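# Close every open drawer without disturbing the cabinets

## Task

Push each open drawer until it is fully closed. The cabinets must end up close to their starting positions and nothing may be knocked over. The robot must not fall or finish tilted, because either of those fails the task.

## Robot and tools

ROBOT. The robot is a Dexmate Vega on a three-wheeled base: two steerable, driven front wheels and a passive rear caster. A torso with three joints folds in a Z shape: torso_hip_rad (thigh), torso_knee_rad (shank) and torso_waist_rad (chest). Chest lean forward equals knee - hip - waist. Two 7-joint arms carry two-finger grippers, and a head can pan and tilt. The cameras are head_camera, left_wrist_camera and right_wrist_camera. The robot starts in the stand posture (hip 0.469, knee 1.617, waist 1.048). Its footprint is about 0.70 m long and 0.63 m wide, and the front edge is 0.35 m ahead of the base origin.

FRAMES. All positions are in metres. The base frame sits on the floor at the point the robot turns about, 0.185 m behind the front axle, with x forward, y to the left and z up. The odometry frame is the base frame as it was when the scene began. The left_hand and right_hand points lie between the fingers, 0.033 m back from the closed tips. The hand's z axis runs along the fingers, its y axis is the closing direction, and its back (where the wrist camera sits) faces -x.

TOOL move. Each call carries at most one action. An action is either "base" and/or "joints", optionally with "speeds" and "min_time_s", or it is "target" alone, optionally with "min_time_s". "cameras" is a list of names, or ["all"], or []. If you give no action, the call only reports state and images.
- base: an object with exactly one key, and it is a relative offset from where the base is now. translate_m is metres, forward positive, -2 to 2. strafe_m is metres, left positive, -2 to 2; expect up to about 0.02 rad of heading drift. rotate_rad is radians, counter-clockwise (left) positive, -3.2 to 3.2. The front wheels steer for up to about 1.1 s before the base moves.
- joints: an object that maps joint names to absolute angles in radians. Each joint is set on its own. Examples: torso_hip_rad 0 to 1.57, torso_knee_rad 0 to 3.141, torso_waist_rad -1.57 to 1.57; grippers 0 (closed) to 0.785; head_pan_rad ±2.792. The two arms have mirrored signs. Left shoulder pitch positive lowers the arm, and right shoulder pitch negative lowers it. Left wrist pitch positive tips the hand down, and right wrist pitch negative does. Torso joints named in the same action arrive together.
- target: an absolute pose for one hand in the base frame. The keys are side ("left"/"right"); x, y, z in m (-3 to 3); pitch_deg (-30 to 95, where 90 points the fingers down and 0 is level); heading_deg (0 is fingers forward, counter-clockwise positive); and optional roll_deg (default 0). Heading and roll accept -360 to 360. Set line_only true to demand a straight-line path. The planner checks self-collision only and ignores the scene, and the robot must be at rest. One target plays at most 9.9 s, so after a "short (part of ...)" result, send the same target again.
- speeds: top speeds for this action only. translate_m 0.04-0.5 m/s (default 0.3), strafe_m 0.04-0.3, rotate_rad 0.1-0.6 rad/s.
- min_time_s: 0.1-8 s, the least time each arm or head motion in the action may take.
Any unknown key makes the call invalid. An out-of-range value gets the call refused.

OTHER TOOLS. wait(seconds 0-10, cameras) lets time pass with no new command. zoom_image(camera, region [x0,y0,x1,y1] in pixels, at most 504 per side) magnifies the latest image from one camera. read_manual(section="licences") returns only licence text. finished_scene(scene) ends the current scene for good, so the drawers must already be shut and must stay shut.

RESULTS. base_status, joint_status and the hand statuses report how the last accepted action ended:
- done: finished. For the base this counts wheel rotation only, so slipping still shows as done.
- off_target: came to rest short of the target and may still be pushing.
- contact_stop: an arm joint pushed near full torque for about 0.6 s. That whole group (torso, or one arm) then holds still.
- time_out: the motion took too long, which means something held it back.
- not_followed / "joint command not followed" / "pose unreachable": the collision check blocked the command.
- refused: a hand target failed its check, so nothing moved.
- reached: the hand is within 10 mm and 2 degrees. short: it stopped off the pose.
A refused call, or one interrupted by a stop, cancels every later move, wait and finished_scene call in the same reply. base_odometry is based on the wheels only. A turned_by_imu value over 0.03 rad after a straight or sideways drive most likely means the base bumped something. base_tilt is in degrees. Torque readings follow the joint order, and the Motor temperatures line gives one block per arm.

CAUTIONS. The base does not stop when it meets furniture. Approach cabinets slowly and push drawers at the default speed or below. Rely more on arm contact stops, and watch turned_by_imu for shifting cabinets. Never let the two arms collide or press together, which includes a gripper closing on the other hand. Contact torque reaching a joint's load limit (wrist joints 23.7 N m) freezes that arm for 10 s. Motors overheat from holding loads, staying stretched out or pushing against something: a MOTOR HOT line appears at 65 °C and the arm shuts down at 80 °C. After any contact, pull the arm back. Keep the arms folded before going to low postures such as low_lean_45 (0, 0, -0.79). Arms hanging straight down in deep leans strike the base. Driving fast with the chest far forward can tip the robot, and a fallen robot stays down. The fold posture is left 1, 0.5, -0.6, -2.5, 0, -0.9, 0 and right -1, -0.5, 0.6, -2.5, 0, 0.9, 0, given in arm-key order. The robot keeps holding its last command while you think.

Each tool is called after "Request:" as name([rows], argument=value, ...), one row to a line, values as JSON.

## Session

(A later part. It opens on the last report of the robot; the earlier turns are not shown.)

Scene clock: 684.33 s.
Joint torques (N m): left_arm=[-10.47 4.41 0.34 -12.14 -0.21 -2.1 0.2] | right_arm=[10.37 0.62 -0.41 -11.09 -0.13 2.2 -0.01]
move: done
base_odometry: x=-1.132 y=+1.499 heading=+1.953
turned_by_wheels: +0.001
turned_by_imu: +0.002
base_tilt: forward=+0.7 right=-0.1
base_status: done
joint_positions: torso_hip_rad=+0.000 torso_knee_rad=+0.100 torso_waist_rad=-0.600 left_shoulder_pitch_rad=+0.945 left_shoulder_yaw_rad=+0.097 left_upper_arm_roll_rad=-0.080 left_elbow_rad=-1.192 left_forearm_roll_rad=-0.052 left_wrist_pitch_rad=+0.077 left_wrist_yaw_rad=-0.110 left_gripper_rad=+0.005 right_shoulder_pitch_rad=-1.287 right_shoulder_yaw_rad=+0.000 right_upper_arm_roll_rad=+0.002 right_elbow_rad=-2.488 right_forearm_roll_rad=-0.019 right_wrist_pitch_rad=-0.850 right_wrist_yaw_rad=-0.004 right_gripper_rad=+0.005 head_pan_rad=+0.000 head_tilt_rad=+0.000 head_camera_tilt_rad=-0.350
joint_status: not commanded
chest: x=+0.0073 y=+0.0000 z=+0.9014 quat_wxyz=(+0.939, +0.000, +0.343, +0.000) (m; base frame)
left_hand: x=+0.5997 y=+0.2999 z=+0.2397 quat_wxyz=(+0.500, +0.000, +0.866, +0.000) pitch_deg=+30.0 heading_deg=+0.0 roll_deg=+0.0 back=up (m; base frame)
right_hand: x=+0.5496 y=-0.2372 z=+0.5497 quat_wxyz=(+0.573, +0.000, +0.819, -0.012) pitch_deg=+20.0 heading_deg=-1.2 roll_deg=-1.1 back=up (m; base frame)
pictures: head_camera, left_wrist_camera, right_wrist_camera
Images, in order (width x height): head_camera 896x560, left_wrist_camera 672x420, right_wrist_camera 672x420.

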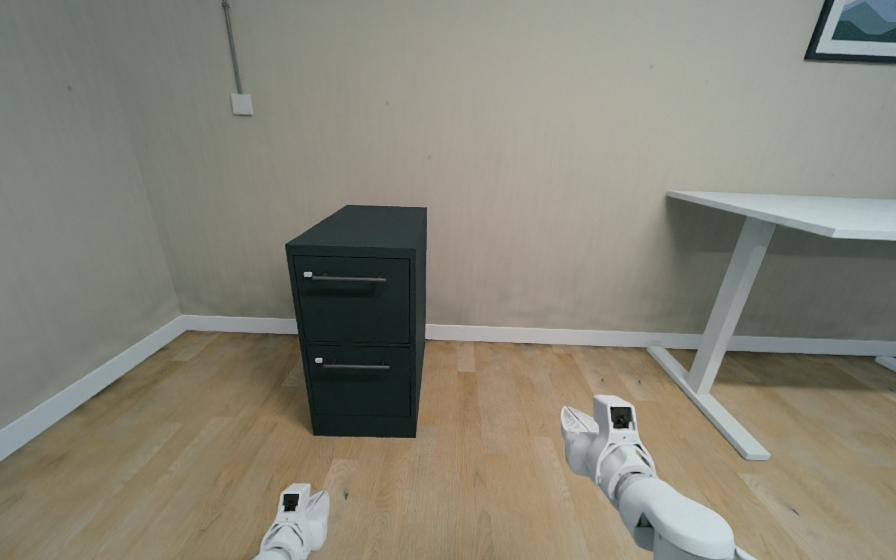

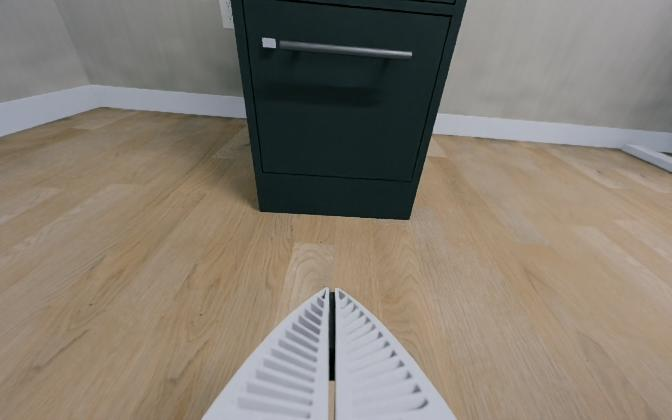

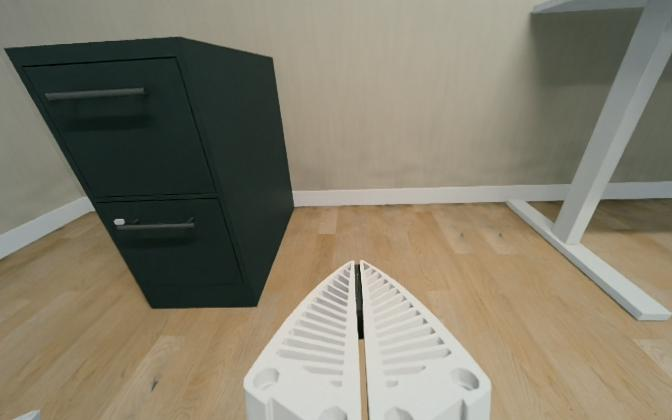

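Request:
move(base={"translate_m": -1.84}, speeds={"translate_m": 0.5})

Request:
move(base={"rotate_rad": 1.6}, cameras=["all"])

Scene clock: 715.07 s.
Joint torques (N m): left_arm=[-11.17 3.93 -3.97 -12.53 -0.9 -2.17 0.01] | right_arm=[10.34 -0.44 -0.68 -12.33 -0.05 1.33 0.01]
move: done
base_odometry: x=-0.440 y=-0.206 heading=+1.953
turned_by_wheels: +0.001
turned_by_imu: +0.001
base_tilt: forward=+0.7 right=-0.1
base_status: done
joint_positions: torso_hip_rad=+0.000 torso_knee_rad=+0.100 torso_waist_rad=-0.600 left_shoulder_pitch_rad=+0.945 left_shoulder_yaw_rad=+0.097 left_upper_arm_roll_rad=-0.080 left_elbow_rad=-1.192 left_forearm_roll_rad=-0.052 left_wrist_pitch_rad=+0.077 left_wrist_yaw_rad=-0.110 left_gripper_rad=+0.005 right_shoulder_pitch_rad=-1.287 right_shoulder_yaw_rad=+0.000 right_upper_arm_roll_rad=+0.002 right_elbow_rad=-2.488 right_forearm_roll_rad=-0.019 right_wrist_pitch_rad=-0.850 right_wrist_yaw_rad=-0.004 right_gripper_rad=+0.005 head_pan_rad=+0.000 head_tilt_rad=+0.000 head_camera_tilt_rad=-0.350
joint_status: not commanded
chest: x=+0.0073 y=+0.0000 z=+0.9014 quat_wxyz=(+0.939, +0.000, +0.343, +0.000) (m; base frame)
left_hand: x=+0.5997 y=+0.2999 z=+0.2397 quat_wxyz=(+0.500, +0.000, +0.866, +0.000) pitch_deg=+30.0 heading_deg=+0.0 roll_deg=+0.0 back=up (m; base frame)
right_hand: x=+0.5496 y=-0.2372 z=+0.5497 quat_wxyz=(+0.573, +0.000, +0.819, -0.012) pitch_deg=+20.0 heading_deg=-1.2 roll_deg=-1.1 back=up (m; base frame)
pictures: none

Scene clock: 719.30 s.
Joint torques (N m): left_arm=[-9.88 3.63 -2.04 -12.79 -0.98 -1.76 -0.13] | right_arm=[9.69 0.64 -0.49 -11.95 -0.03 2.01 0.15]
move: done
base_odometry: x=-0.439 y=-0.206 heading=-2.728
turned_by_wheels: +1.602
turned_by_imu: +1.573
base_tilt: forward=+0.6 right=+0.0
base_status: done
joint_positions: torso_hip_rad=+0.000 torso_knee_rad=+0.100 torso_waist_rad=-0.600 left_shoulder_pitch_rad=+0.945 left_shoulder_yaw_rad=+0.097 left_upper_arm_roll_rad=-0.080 left_elbow_rad=-1.192 left_forearm_roll_rad=-0.052 left_wrist_pitch_rad=+0.077 left_wrist_yaw_rad=-0.110 left_gripper_rad=+0.005 right_shoulder_pitch_rad=-1.287 right_shoulder_yaw_rad=+0.000 right_upper_arm_roll_rad=+0.002 right_elbow_rad=-2.488 right_forearm_roll_rad=-0.019 right_wrist_pitch_rad=-0.850 right_wrist_yaw_rad=-0.004 right_gripper_rad=+0.005 head_pan_rad=+0.000 head_tilt_rad=+0.000 head_camera_tilt_rad=-0.350
joint_status: not commanded
chest: x=+0.0073 y=+0.0000 z=+0.9014 quat_wxyz=(+0.939, +0.000, +0.343, +0.000) (m; base frame)
left_hand: x=+0.5997 y=+0.2999 z=+0.2397 quat_wxyz=(+0.500, +0.000, +0.866, +0.000) pitch_deg=+30.0 heading_deg=+0.0 roll_deg=+0.0 back=up (m; base frame)
right_hand: x=+0.5496 y=-0.2372 z=+0.5497 quat_wxyz=(+0.573, +0.000, +0.819, -0.012) pitch_deg=+20.0 heading_deg=-1.2 roll_deg=-1.1 back=up (m; base frame)
pictures: head_camera, left_wrist_camera, right_wrist_camera
Images, in order (width x height): head_camera 896x560, left_wrist_camera 672x420, right_wrist_camera 672x420.

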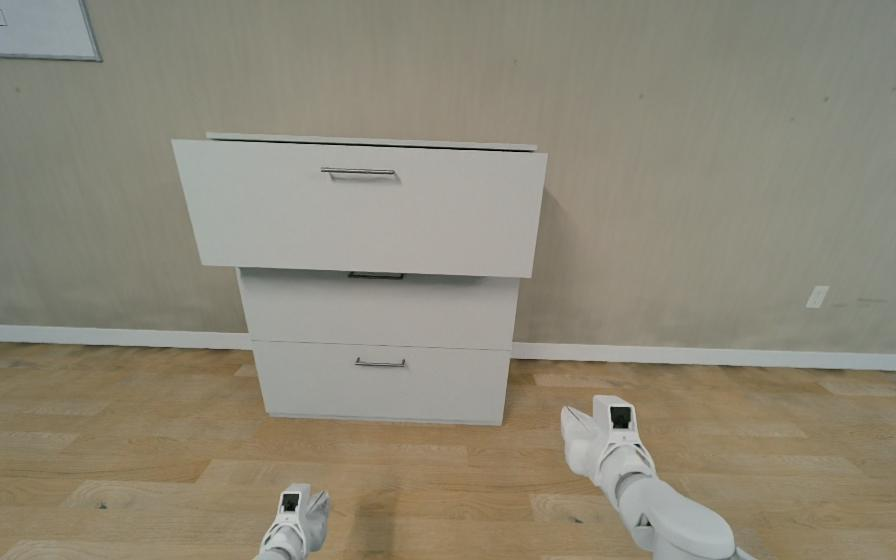

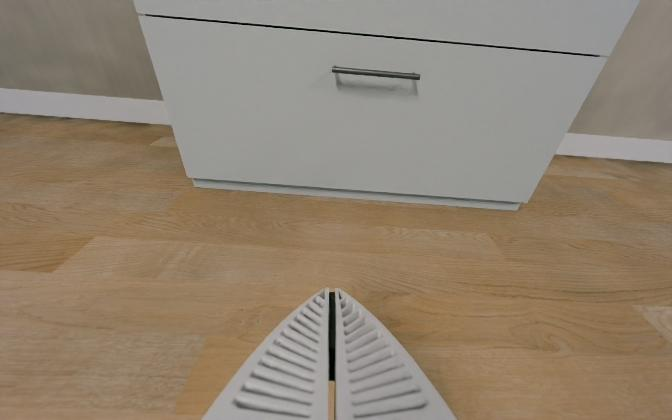

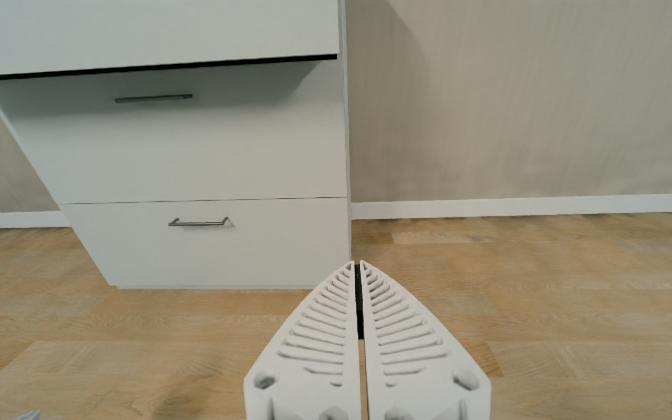

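Request:
move(target={"side": "left", "x": 0.55, "y": 0.25, "z": 0.55, "pitch_deg": 15, "heading_deg": 0})

Request:
move(target={"side": "left", "x": 0.6, "y": 0.25, "z": 0.82, "pitch_deg": 0, "heading_deg": 0}, cameras=["all"])

Scene clock: 741.27 s.
Joint torques (N m): left_arm=[-1.8 -0.56 0.86 -12.95 0.71 -1.92 0.02] | right_arm=[9.49 0.36 -0.63 -12.4 0 1.72 0.08]
move: done
base_odometry: x=-0.439 y=-0.206 heading=-2.728
turned_by_wheels: +0.000
turned_by_imu: +0.001
base_tilt: forward=+0.7 right=+0.0
base_status: not commanded
joint_positions: torso_hip_rad=+0.000 torso_knee_rad=+0.100 torso_waist_rad=-0.600 left_shoulder_pitch_rad=+1.352 left_shoulder_yaw_rad=+0.038 left_upper_arm_roll_rad=-0.060 left_elbow_rad=-2.403 left_forearm_roll_rad=-0.061 left_wrist_pitch_rad=+0.616 left_wrist_yaw_rad=-0.015 left_gripper_rad=+0.005 right_shoulder_pitch_rad=-1.287 right_shoulder_yaw_rad=+0.000 right_upper_arm_roll_rad=+0.002 right_elbow_rad=-2.488 right_forearm_roll_rad=-0.019 right_wrist_pitch_rad=-0.850 right_wrist_yaw_rad=-0.004 right_gripper_rad=+0.005 head_pan_rad=+0.000 head_tilt_rad=+0.000 head_camera_tilt_rad=-0.350
joint_status: not commanded
chest: x=+0.0073 y=+0.0000 z=+0.9014 quat_wxyz=(+0.939, +0.000, +0.343, +0.000) (m; base frame)
left_hand: x=+0.5505 y=+0.2504 z=+0.5479 quat_wxyz=(+0.608, +0.000, +0.794, +0.000) pitch_deg=+15.1 heading_deg=+0.0 roll_deg=+0.0 back=up (m; base frame)
left_hand_status: reached (straight line, planned for 4.1 s): 2 mm and 0.1 deg off.
right_hand: x=+0.5496 y=-0.2372 z=+0.5497 quat_wxyz=(+0.573, +0.000, +0.819, -0.012) pitch_deg=+20.0 heading_deg=-1.2 roll_deg=-1.1 back=up (m; base frame)
pictures: none

Scene clock: 745.03 s.
Joint torques (N m): left_arm=[-12.48 4.98 -2.53 -9.96 -0.4 -2.66 0.2] | right_arm=[10.27 0.19 -0.43 -12.38 0.03 1.59 0.03]
move: done
base_odometry: x=-0.439 y=-0.206 heading=-2.728
turned_by_wheels: +0.000
turned_by_imu: +0.001
base_tilt: forward=+0.6 right=+0.0
base_status: not commanded
joint_positions: torso_hip_rad=+0.000 torso_knee_rad=+0.100 torso_waist_rad=-0.600 left_shoulder_pitch_rad=+0.849 left_shoulder_yaw_rad=+0.042 left_upper_arm_roll_rad=-0.090 left_elbow_rad=-2.714 left_forearm_roll_rad=-0.102 left_wrist_pitch_rad=+1.170 left_wrist_yaw_rad=+0.002 left_gripper_rad=+0.005 right_shoulder_pitch_rad=-1.287 right_shoulder_yaw_rad=+0.000 right_upper_arm_roll_rad=+0.002 right_elbow_rad=-2.488 right_forearm_roll_rad=-0.019 right_wrist_pitch_rad=-0.850 right_wrist_yaw_rad=-0.004 right_gripper_rad=+0.005 head_pan_rad=+0.000 head_tilt_rad=+0.000 head_camera_tilt_rad=-0.350
joint_status: not commanded
chest: x=+0.0073 y=+0.0000 z=+0.9014 quat_wxyz=(+0.939, +0.000, +0.343, +0.000) (m; base frame)
left_hand: x=+0.5999 y=+0.2499 z=+0.8173 quat_wxyz=(+0.706, +0.000, +0.708, +0.000) pitch_deg=+0.2 heading_deg=+0.0 roll_deg=+0.0 back=up (m; base frame)
left_hand_status: reached (straight line, planned for 2.2 s): 3 mm and 0.2 deg off.
right_hand: x=+0.5496 y=-0.2372 z=+0.5497 quat_wxyz=(+0.573, +0.000, +0.819, -0.012) pitch_deg=+20.0 heading_deg=-1.2 roll_deg=-1.1 back=up (m; base frame)
pictures: head_camera, left_wrist_camera, right_wrist_camera
Images, in order (width x height): head_camera 896x560, left_wrist_camera 672x420, right_wrist_camera 672x420.

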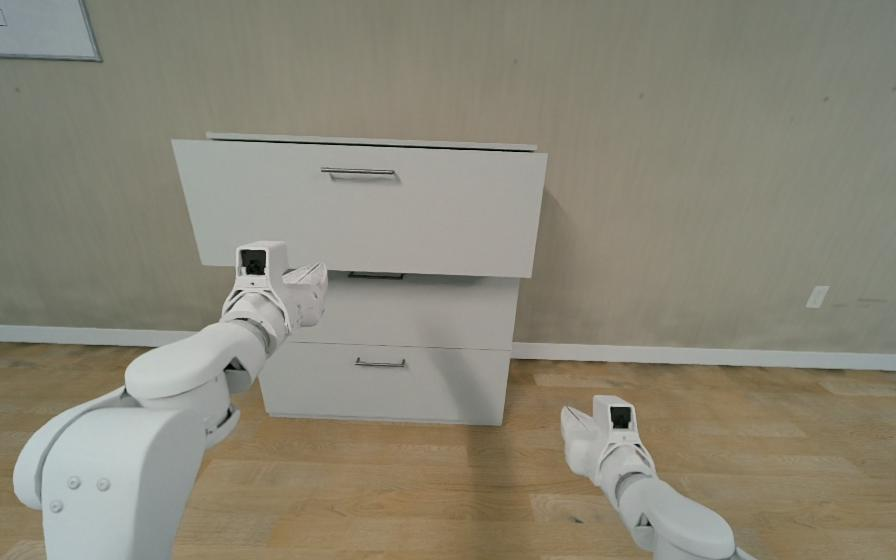

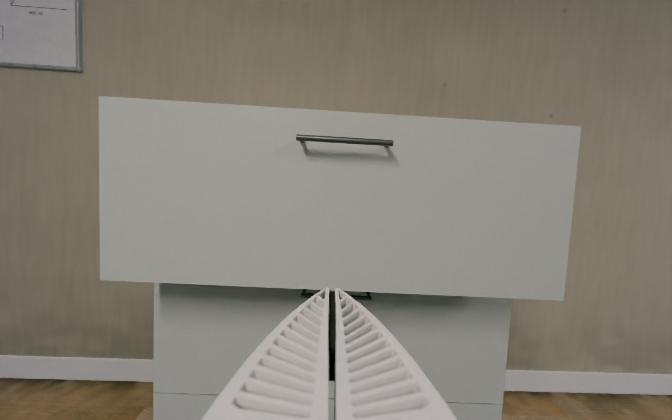

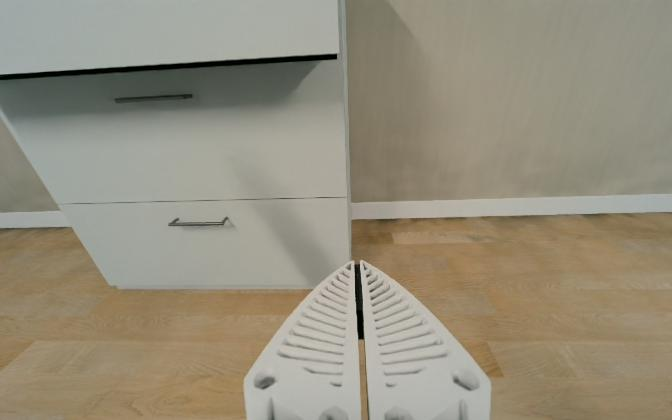

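Request:
move(base={"translate_m": 0.39}, cameras=["all"])

Request:
zoom_image(camera="head_camera", region=[100, 60, 604, 560])

Scene clock: 753.50 s.
Joint torques (N m): left_arm=[-11.62 0.24 -1.38 -10.36 0.25 -1.34 0.07] | right_arm=[9.76 0.44 -0.75 -12.12 0.02 1.61 0.15]
move: done
base_odometry: x=-0.796 y=-0.364 heading=-2.727
turned_by_wheels: +0.000
turned_by_imu: +0.002
base_tilt: forward=+0.6 right=-0.1
base_status: done
joint_positions: torso_hip_rad=+0.000 torso_knee_rad=+0.100 torso_waist_rad=-0.600 left_shoulder_pitch_rad=+0.843 left_shoulder_yaw_rad=+0.042 left_upper_arm_roll_rad=-0.091 left_elbow_rad=-2.716 left_forearm_roll_rad=-0.102 left_wrist_pitch_rad=+1.175 left_wrist_yaw_rad=+0.002 left_gripper_rad=+0.005 right_shoulder_pitch_rad=-1.287 right_shoulder_yaw_rad=+0.000 right_upper_arm_roll_rad=+0.002 right_elbow_rad=-2.488 right_forearm_roll_rad=-0.019 right_wrist_pitch_rad=-0.850 right_wrist_yaw_rad=-0.004 right_gripper_rad=+0.005 head_pan_rad=+0.000 head_tilt_rad=+0.000 head_camera_tilt_rad=-0.350
joint_status: not commanded
chest: x=+0.0073 y=+0.0000 z=+0.9014 quat_wxyz=(+0.939, +0.000, +0.343, +0.000) (m; base frame)
left_hand: x=+0.6000 y=+0.2500 z=+0.8198 quat_wxyz=(+0.707, +0.000, +0.707, +0.000) pitch_deg=+0.0 heading_deg=+0.0 roll_deg=+0.0 back=up (m; base frame)
right_hand: x=+0.5496 y=-0.2372 z=+0.5497 quat_wxyz=(+0.573, +0.000, +0.819, -0.012) pitch_deg=+20.0 heading_deg=-1.2 roll_deg=-1.1 back=up (m; base frame)
pictures: head_camera, left_wrist_camera, right_wrist_camera
Images, in order (width x height): head_camera 896x560, left_wrist_camera 672x420, right_wrist_camera 672x420.

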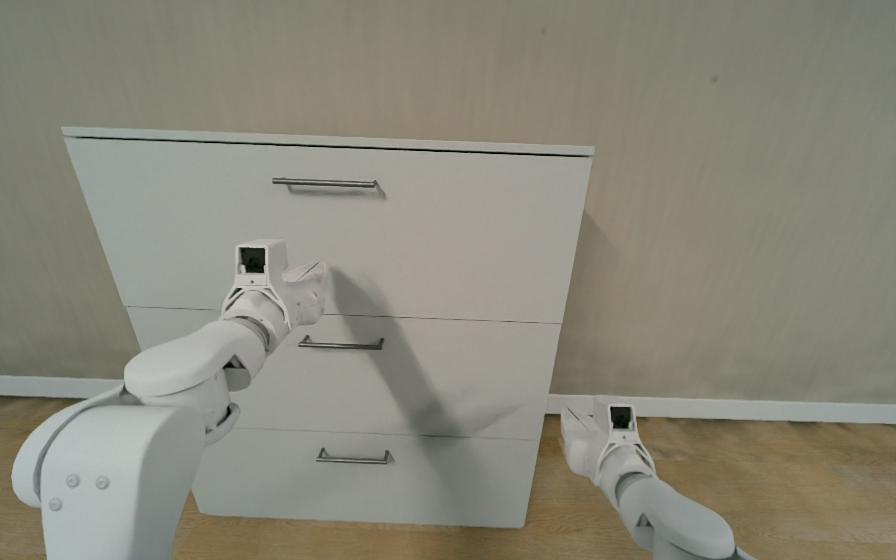

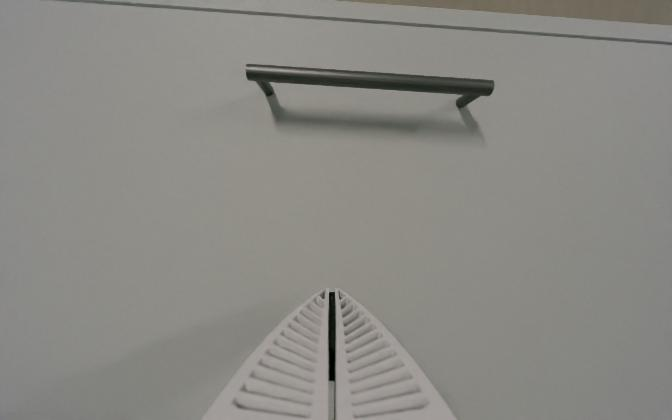

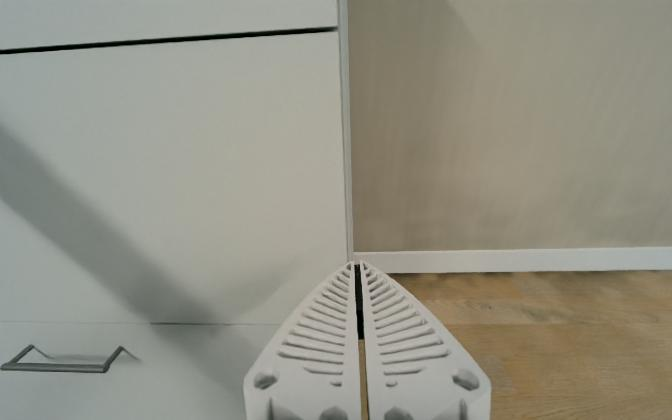

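Scaled by 1.000.

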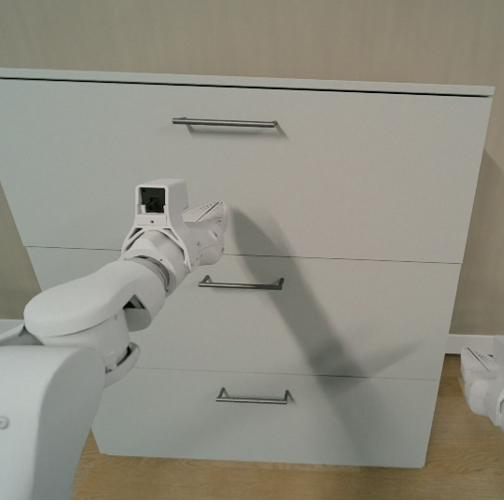

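Request:
move(base={"translate_m": 0.02}, cameras=["all"])

Scene clock: 759.03 s.
Joint torques (N m): left_arm=[-10.76 2.56 -1.57 -8.88 -0.4 -2.4 -0.06] | right_arm=[10.48 -0.13 -0.61 -11.76 -0.04 1.67 0]
move: done
base_odometry: x=-0.814 y=-0.372 heading=-2.727
turned_by_wheels: +0.000
turned_by_imu: +0.001
base_tilt: forward=+0.7 right=+0.0
base_status: done
joint_positions: torso_hip_rad=+0.000 torso_knee_rad=+0.100 torso_waist_rad=-0.600 left_shoulder_pitch_rad=+0.843 left_shoulder_yaw_rad=+0.042 left_upper_arm_roll_rad=-0.091 left_elbow_rad=-2.716 left_forearm_roll_rad=-0.102 left_wrist_pitch_rad=+1.175 left_wrist_yaw_rad=+0.002 left_gripper_rad=+0.005 right_shoulder_pitch_rad=-1.287 right_shoulder_yaw_rad=+0.000 right_upper_arm_roll_rad=+0.002 right_elbow_rad=-2.488 right_forearm_roll_rad=-0.019 right_wrist_pitch_rad=-0.850 right_wrist_yaw_rad=-0.004 right_gripper_rad=+0.005 head_pan_rad=+0.000 head_tilt_rad=+0.000 head_camera_tilt_rad=-0.350
joint_status: not commanded
chest: x=+0.0073 y=+0.0000 z=+0.9014 quat_wxyz=(+0.939, +0.000, +0.343, +0.000) (m; base frame)
left_hand: x=+0.6000 y=+0.2500 z=+0.8197 quat_wxyz=(+0.707, +0.000, +0.707, +0.000) pitch_deg=+0.0 heading_deg=+0.0 roll_deg=+0.0 back=up (m; base frame)
right_hand: x=+0.5496 y=-0.2372 z=+0.5497 quat_wxyz=(+0.573, +0.000, +0.819, -0.012) pitch_deg=+20.0 heading_deg=-1.2 roll_deg=-1.1 back=up (m; base frame)
pictures: head_camera, left_wrist_camera, right_wrist_camera
Images, in order (width x height): head_camera 896x560, left_wrist_camera 672x420, right_wrist_camera 672x420.

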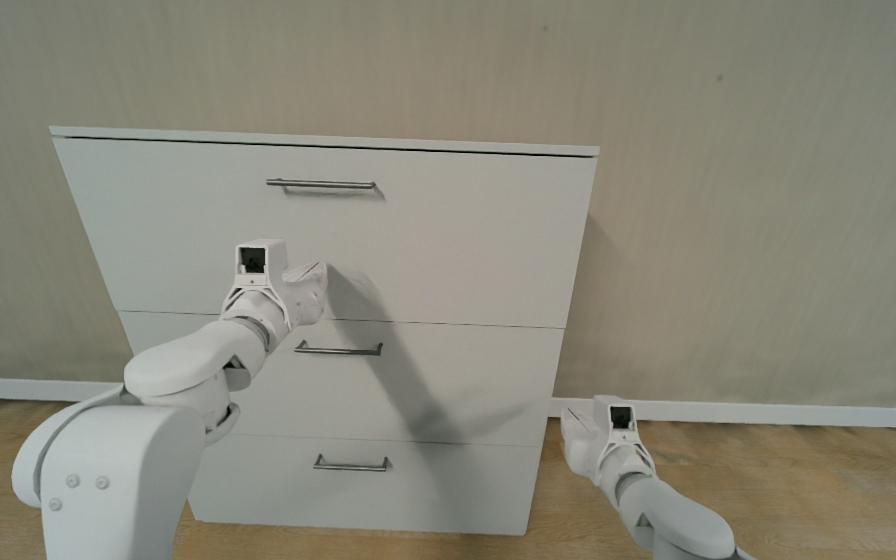

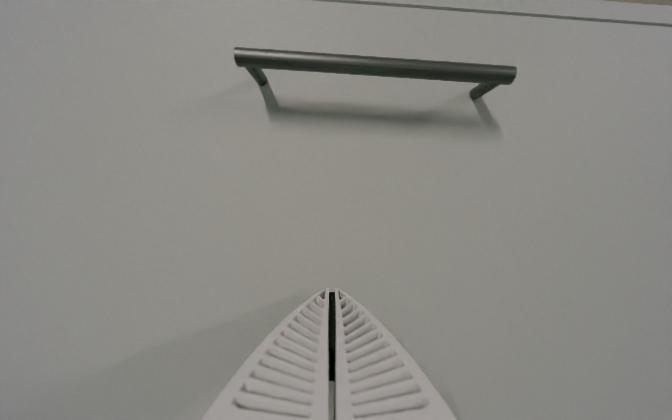

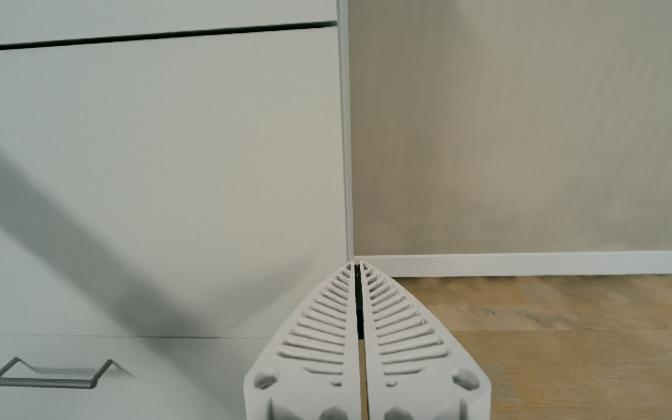

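Request:
move(base={"translate_m": 0.02}, speeds={"translate_m": 0.1}, cameras=["left_wrist_camera", "head_camera"])

Request:
zoom_image(camera="left_wrist_camera", region=[230, 230, 430, 420])

Scene clock: 809.90 s.
Joint torques (N m): left_arm=[-8.04 4.9 -0.53 -0.15 -0.5 -3.23 -0.04] | right_arm=[9.86 0.06 -0.49 -11.94 -0.05 2.26 0.07]
move: done
base_odometry: x=-0.832 y=-0.380 heading=-2.726
turned_by_wheels: +0.001
turned_by_imu: +0.002
base_tilt: forward=+0.7 right=-0.1
base_status: done
joint_positions: torso_hip_rad=+0.000 torso_knee_rad=+0.100 torso_waist_rad=-0.600 left_shoulder_pitch_rad=+0.843 left_shoulder_yaw_rad=+0.042 left_upper_arm_roll_rad=-0.091 left_elbow_rad=-2.716 left_forearm_roll_rad=-0.102 left_wrist_pitch_rad=+1.175 left_wrist_yaw_rad=+0.002 left_gripper_rad=+0.005 right_shoulder_pitch_rad=-1.287 right_shoulder_yaw_rad=+0.000 right_upper_arm_roll_rad=+0.002 right_elbow_rad=-2.488 right_forearm_roll_rad=-0.019 right_wrist_pitch_rad=-0.850 right_wrist_yaw_rad=-0.004 right_gripper_rad=+0.005 head_pan_rad=+0.000 head_tilt_rad=+0.000 head_camera_tilt_rad=-0.350
joint_status: not commanded
chest: x=+0.0072 y=+0.0000 z=+0.9014 quat_wxyz=(+0.939, +0.000, +0.343, +0.000) (m; base frame)
left_hand: x=+0.5998 y=+0.2499 z=+0.8201 quat_wxyz=(+0.707, +0.000, +0.707, +0.000) pitch_deg=+0.0 heading_deg=+0.0 roll_deg=+0.0 back=up (m; base frame)
right_hand: x=+0.5496 y=-0.2372 z=+0.5498 quat_wxyz=(+0.573, +0.000, +0.819, -0.012) pitch_deg=+20.0 heading_deg=-1.2 roll_deg=-1.1 back=up (m; base frame)
pictures: head_camera, left_wrist_camera
Images, in order (width x height): head_camera 896x560, left_wrist_camera 672x420.

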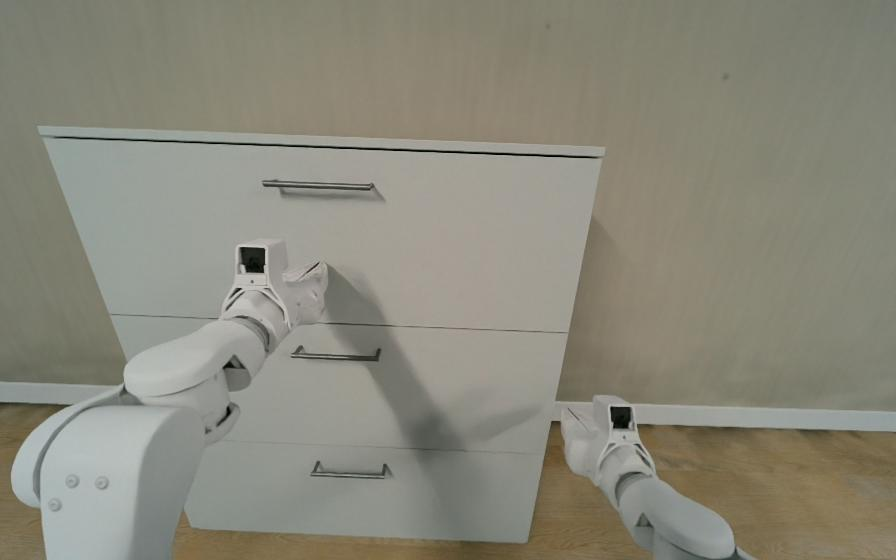

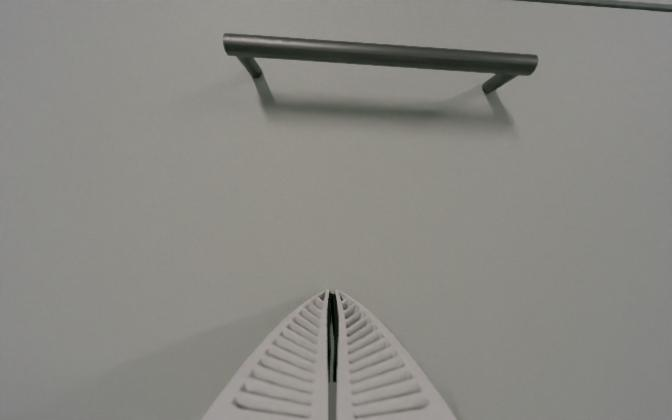

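Scaled by 2.520 from the camera's 672x420 image, which has a finer 960x600 frame.

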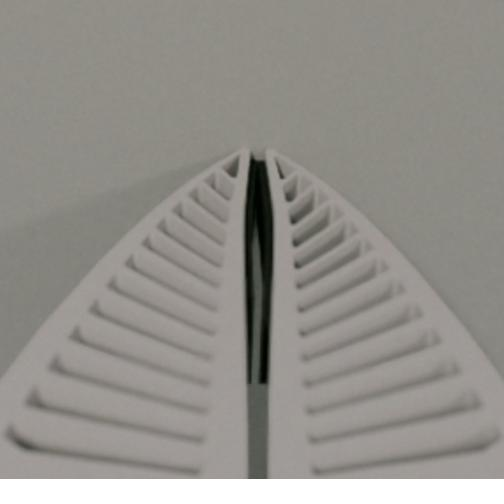

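Request:
move(base={"translate_m": -1.0}, speeds={"translate_m": 0.4}, joints={"torso_hip_rad": 0.469, "torso_knee_rad": 1.617, "torso_waist_rad": 1.148, "left_shoulder_pitch_rad": 2.21, "left_shoulder_yaw_rad": 0.0, "left_upper_arm_roll_rad": 0.0, "left_elbow_rad": -1.1, "left_forearm_roll_rad": 0.0, "left_wrist_pitch_rad": -0.5, "left_wrist_yaw_rad": 0.0, "right_shoulder_pitch_rad": -2.21, "right_elbow_rad": -1.1, "right_wrist_pitch_rad": 0.5, "head_camera_tilt_rad": 0.308}, cameras=["head_camera"])

Scene clock: 853.53 s.
Joint torques (N m): left_arm=[7.68 -2.53 2.53 -5.41 0.09 -1.8 -0.83] | right_arm=[-7.42 0.44 -0.67 -2.02 0.01 2.43 -0.01]
move: done
base_odometry: x=+0.081 y=+0.028 heading=-2.725
turned_by_wheels: +0.001
turned_by_imu: +0.002
base_tilt: forward=+0.7 right=-0.1
base_status: done
joint_positions: torso_hip_rad=+0.469 torso_knee_rad=+1.617 torso_waist_rad=+1.148 left_shoulder_pitch_rad=+2.208 left_shoulder_yaw_rad=+0.000 left_upper_arm_roll_rad=+0.000 left_elbow_rad=-1.102 left_forearm_roll_rad=+0.000 left_wrist_pitch_rad=-0.498 left_wrist_yaw_rad=+0.000 left_gripper_rad=+0.005 right_shoulder_pitch_rad=-2.209 right_shoulder_yaw_rad=+0.000 right_upper_arm_roll_rad=+0.002 right_elbow_rad=-1.100 right_forearm_roll_rad=-0.019 right_wrist_pitch_rad=+0.499 right_wrist_yaw_rad=-0.004 right_gripper_rad=+0.005 head_pan_rad=+0.000 head_tilt_rad=+0.000 head_camera_tilt_rad=+0.308
joint_status: all done
chest: x=-0.0558 y=+0.0000 z=+1.4118 quat_wxyz=(+1.000, +0.000, +0.000, +0.000) (m; base frame)
left_hand: x=+0.2026 y=+0.2296 z=+0.6424 quat_wxyz=(+0.463, +0.000, +0.887, +0.000) pitch_deg=+34.9 heading_deg=+0.0 roll_deg=+0.0 back=up (m; base frame)
right_hand: x=+0.2015 y=-0.2287 z=+0.6420 quat_wxyz=(+0.462, -0.008, +0.887, -0.002) pitch_deg=+34.9 heading_deg=+0.2 roll_deg=-0.8 back=up (m; base frame)
pictures: head_camera
Images, in order (width x height): head_camera 896x560.

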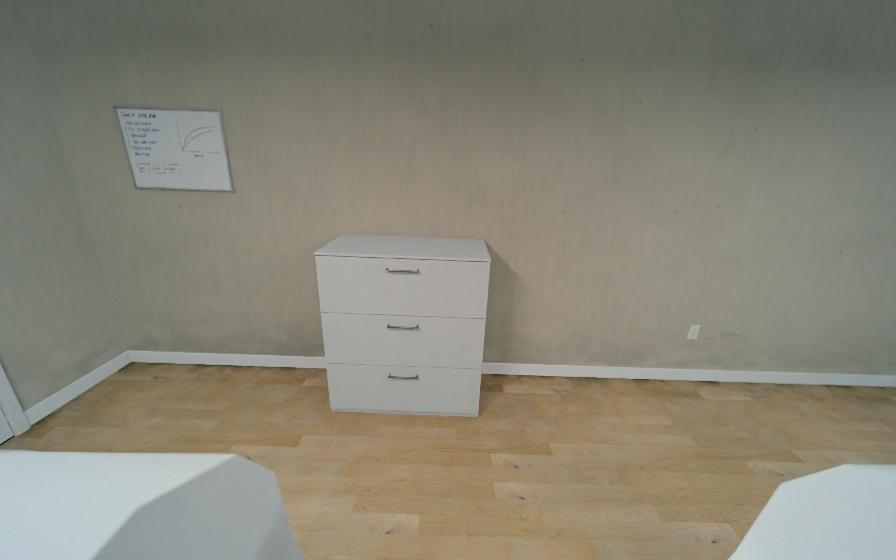

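Request:
move(joints={"torso_waist_rad": 1.174, "head_camera_tilt_rad": 0.33, "head_pan_rad": 0.0}, cameras=["head_camera"])

Request:
zoom_image(camera="head_camera", region=[310, 340, 500, 440])

Request:
move(joints={"head_pan_rad": 0.7}, cameras=["head_camera"])

Request:
zoom_image(camera="head_camera", region=[560, 300, 860, 460])

Request:
move(joints={"head_pan_rad": -0.7}, cameras=["head_camera"])

Request:
zoom_image(camera="head_camera", region=[0, 300, 300, 460])

Scene clock: 906.40 s.
Joint torques (N m): left_arm=[8.36 -4.93 2.09 -5.87 0.31 -2.72 -0.41] | right_arm=[-6.93 -0.25 -0.94 -1.9 0.09 1.32 -0.14]
move: done
base_odometry: x=+0.081 y=+0.028 heading=-2.725
turned_by_wheels: +0.000
turned_by_imu: +0.001
base_tilt: forward=+0.6 right=+0.0
base_status: not commanded
joint_positions: torso_hip_rad=+0.469 torso_knee_rad=+1.617 torso_waist_rad=+1.174 left_shoulder_pitch_rad=+2.210 left_shoulder_yaw_rad=+0.000 left_upper_arm_roll_rad=+0.000 left_elbow_rad=-1.100 left_forearm_roll_rad=+0.000 left_wrist_pitch_rad=-0.500 left_wrist_yaw_rad=+0.000 left_gripper_rad=+0.005 right_shoulder_pitch_rad=-2.210 right_shoulder_yaw_rad=+0.000 right_upper_arm_roll_rad=+0.002 right_elbow_rad=-1.100 right_forearm_roll_rad=-0.019 right_wrist_pitch_rad=+0.500 right_wrist_yaw_rad=-0.004 right_gripper_rad=+0.005 head_pan_rad=+0.000 head_tilt_rad=+0.000 head_camera_tilt_rad=+0.330
joint_status: all done
chest: x=-0.0674 y=+0.0000 z=+1.4101 quat_wxyz=(+1.000, +0.000, -0.013, +0.000) (m; base frame)
left_hand: x=+0.2094 y=+0.2295 z=+0.6471 quat_wxyz=(+0.473, +0.000, +0.881, +0.000) pitch_deg=+33.5 heading_deg=+0.0 roll_deg=+0.0 back=up (m; base frame)
right_hand: x=+0.2096 y=-0.2287 z=+0.6472 quat_wxyz=(+0.474, -0.008, +0.881, -0.002) pitch_deg=+33.5 heading_deg=+0.2 roll_deg=-0.8 back=up (m; base frame)
pictures: head_camera
Images, in order (width x height): head_camera 896x560.

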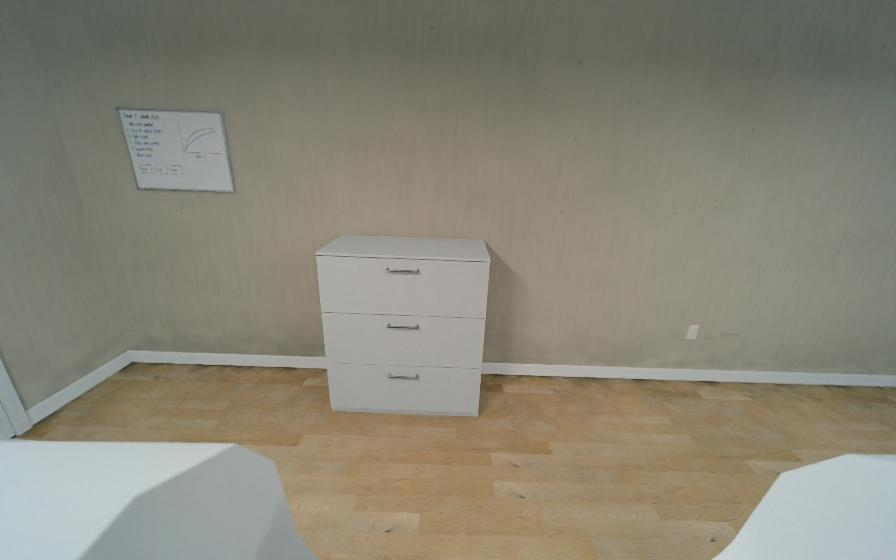

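Scaled by 2.653 from the camera's 896x560 image, which has a finer 960x600 frame.

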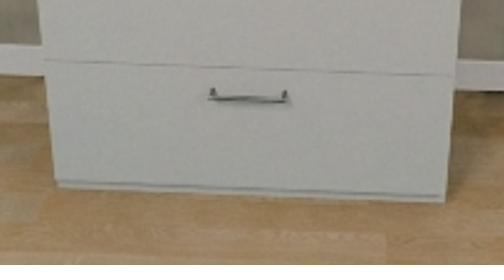

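Scene clock: 907.53 s.
Joint torques (N m): left_arm=[5.85 -1.66 3.79 -4.04 0.58 -2.51 -0.28] | right_arm=[-7.11 -0.02 -0.84 -1.99 0.06 2.1 0.03]
move: done
base_odometry: x=+0.081 y=+0.028 heading=-2.725
turned_by_wheels: +0.000
turned_by_imu: +0.000
base_tilt: forward=+0.7 right=-0.1
base_status: not commanded
joint_positions: torso_hip_rad=+0.469 torso_knee_rad=+1.617 torso_waist_rad=+1.174 left_shoulder_pitch_rad=+2.210 left_shoulder_yaw_rad=+0.000 left_upper_arm_roll_rad=+0.000 left_elbow_rad=-1.100 left_forearm_roll_rad=+0.000 left_wrist_pitch_rad=-0.500 left_wrist_yaw_rad=+0.000 left_gripper_rad=+0.005 right_shoulder_pitch_rad=-2.210 right_shoulder_yaw_rad=+0.000 right_upper_arm_roll_rad=+0.002 right_elbow_rad=-1.100 right_forearm_roll_rad=-0.019 right_wrist_pitch_rad=+0.500 right_wrist_yaw_rad=-0.004 right_gripper_rad=+0.005 head_pan_rad=+0.700 head_tilt_rad=+0.000 head_camera_tilt_rad=+0.330
joint_status: all done
chest: x=-0.0674 y=+0.0000 z=+1.4101 quat_wxyz=(+1.000, +0.000, -0.013, +0.000) (m; base frame)
left_hand: x=+0.2094 y=+0.2295 z=+0.6471 quat_wxyz=(+0.473, +0.000, +0.881, +0.000) pitch_deg=+33.5 heading_deg=+0.0 roll_deg=+0.0 back=up (m; base frame)
right_hand: x=+0.2096 y=-0.2287 z=+0.6472 quat_wxyz=(+0.474, -0.008, +0.881, -0.002) pitch_deg=+33.5 heading_deg=+0.2 roll_deg=-0.8 back=up (m; base frame)
pictures: head_camera
Images, in order (width x height): head_camera 896x560.

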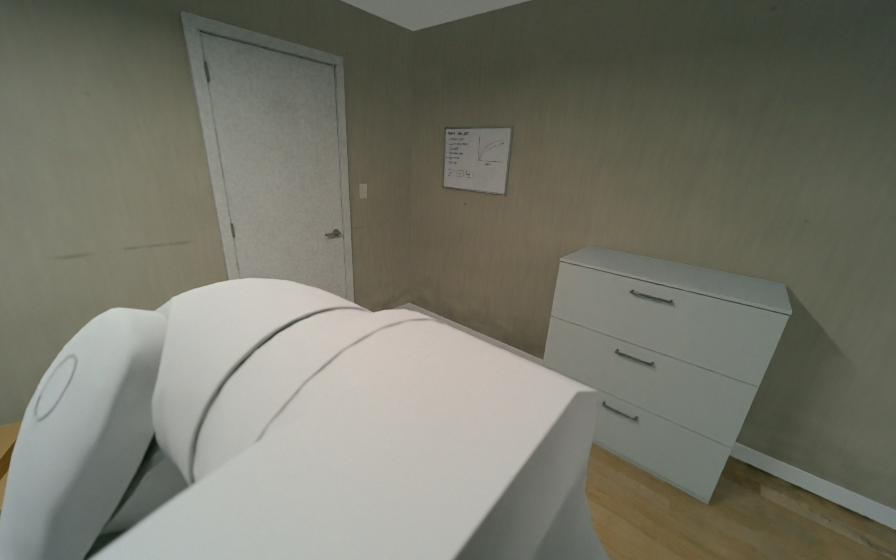

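Scaled by 1.680 from the camera's 896x560 image, which has a finer 960x600 frame.

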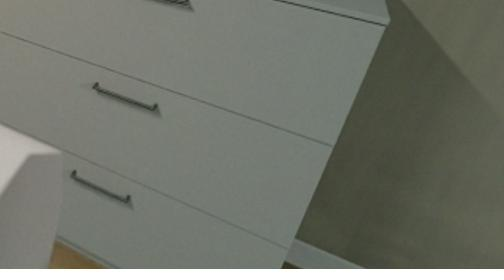

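Scene clock: 909.13 s.
Joint torques (N m): left_arm=[5.33 -1.27 2.71 -4.3 0.57 -3.8 -0.02] | right_arm=[-6.68 -0.26 -0.41 -2.65 -0.01 2.04 0.08]
move: done
base_odometry: x=+0.081 y=+0.028 heading=-2.725
turned_by_wheels: +0.000
turned_by_imu: +0.000
base_tilt: forward=+0.6 right=-0.1
base_status: not commanded
joint_positions: torso_hip_rad=+0.469 torso_knee_rad=+1.617 torso_waist_rad=+1.174 left_shoulder_pitch_rad=+2.210 left_shoulder_yaw_rad=+0.000 left_upper_arm_roll_rad=+0.000 left_elbow_rad=-1.100 left_forearm_roll_rad=+0.000 left_wrist_pitch_rad=-0.500 left_wrist_yaw_rad=+0.000 left_gripper_rad=+0.005 right_shoulder_pitch_rad=-2.210 right_shoulder_yaw_rad=+0.000 right_upper_arm_roll_rad=+0.002 right_elbow_rad=-1.100 right_forearm_roll_rad=-0.019 right_wrist_pitch_rad=+0.500 right_wrist_yaw_rad=-0.004 right_gripper_rad=+0.005 head_pan_rad=-0.700 head_tilt_rad=+0.000 head_camera_tilt_rad=+0.330
joint_status: all done
chest: x=-0.0674 y=+0.0000 z=+1.4101 quat_wxyz=(+1.000, +0.000, -0.013, +0.000) (m; base frame)
left_hand: x=+0.2094 y=+0.2295 z=+0.6471 quat_wxyz=(+0.473, +0.000, +0.881, +0.000) pitch_deg=+33.5 heading_deg=+0.0 roll_deg=+0.0 back=up (m; base frame)
right_hand: x=+0.2096 y=-0.2287 z=+0.6472 quat_wxyz=(+0.474, -0.008, +0.881, -0.002) pitch_deg=+33.5 heading_deg=+0.2 roll_deg=-0.8 back=up (m; base frame)
pictures: head_camera
Images, in order (width x height): head_camera 896x560.

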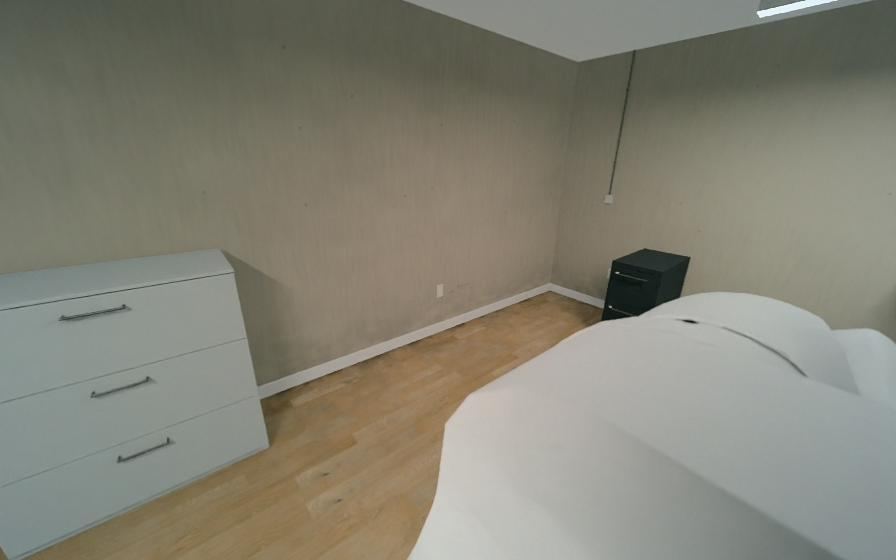

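Scaled by 1.680 from the camera's 896x560 image, which has a finer 960x600 frame.

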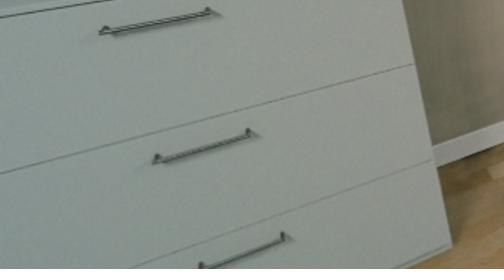

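Request:
finished_scene(scene=1)

The scene is finished: the task was done.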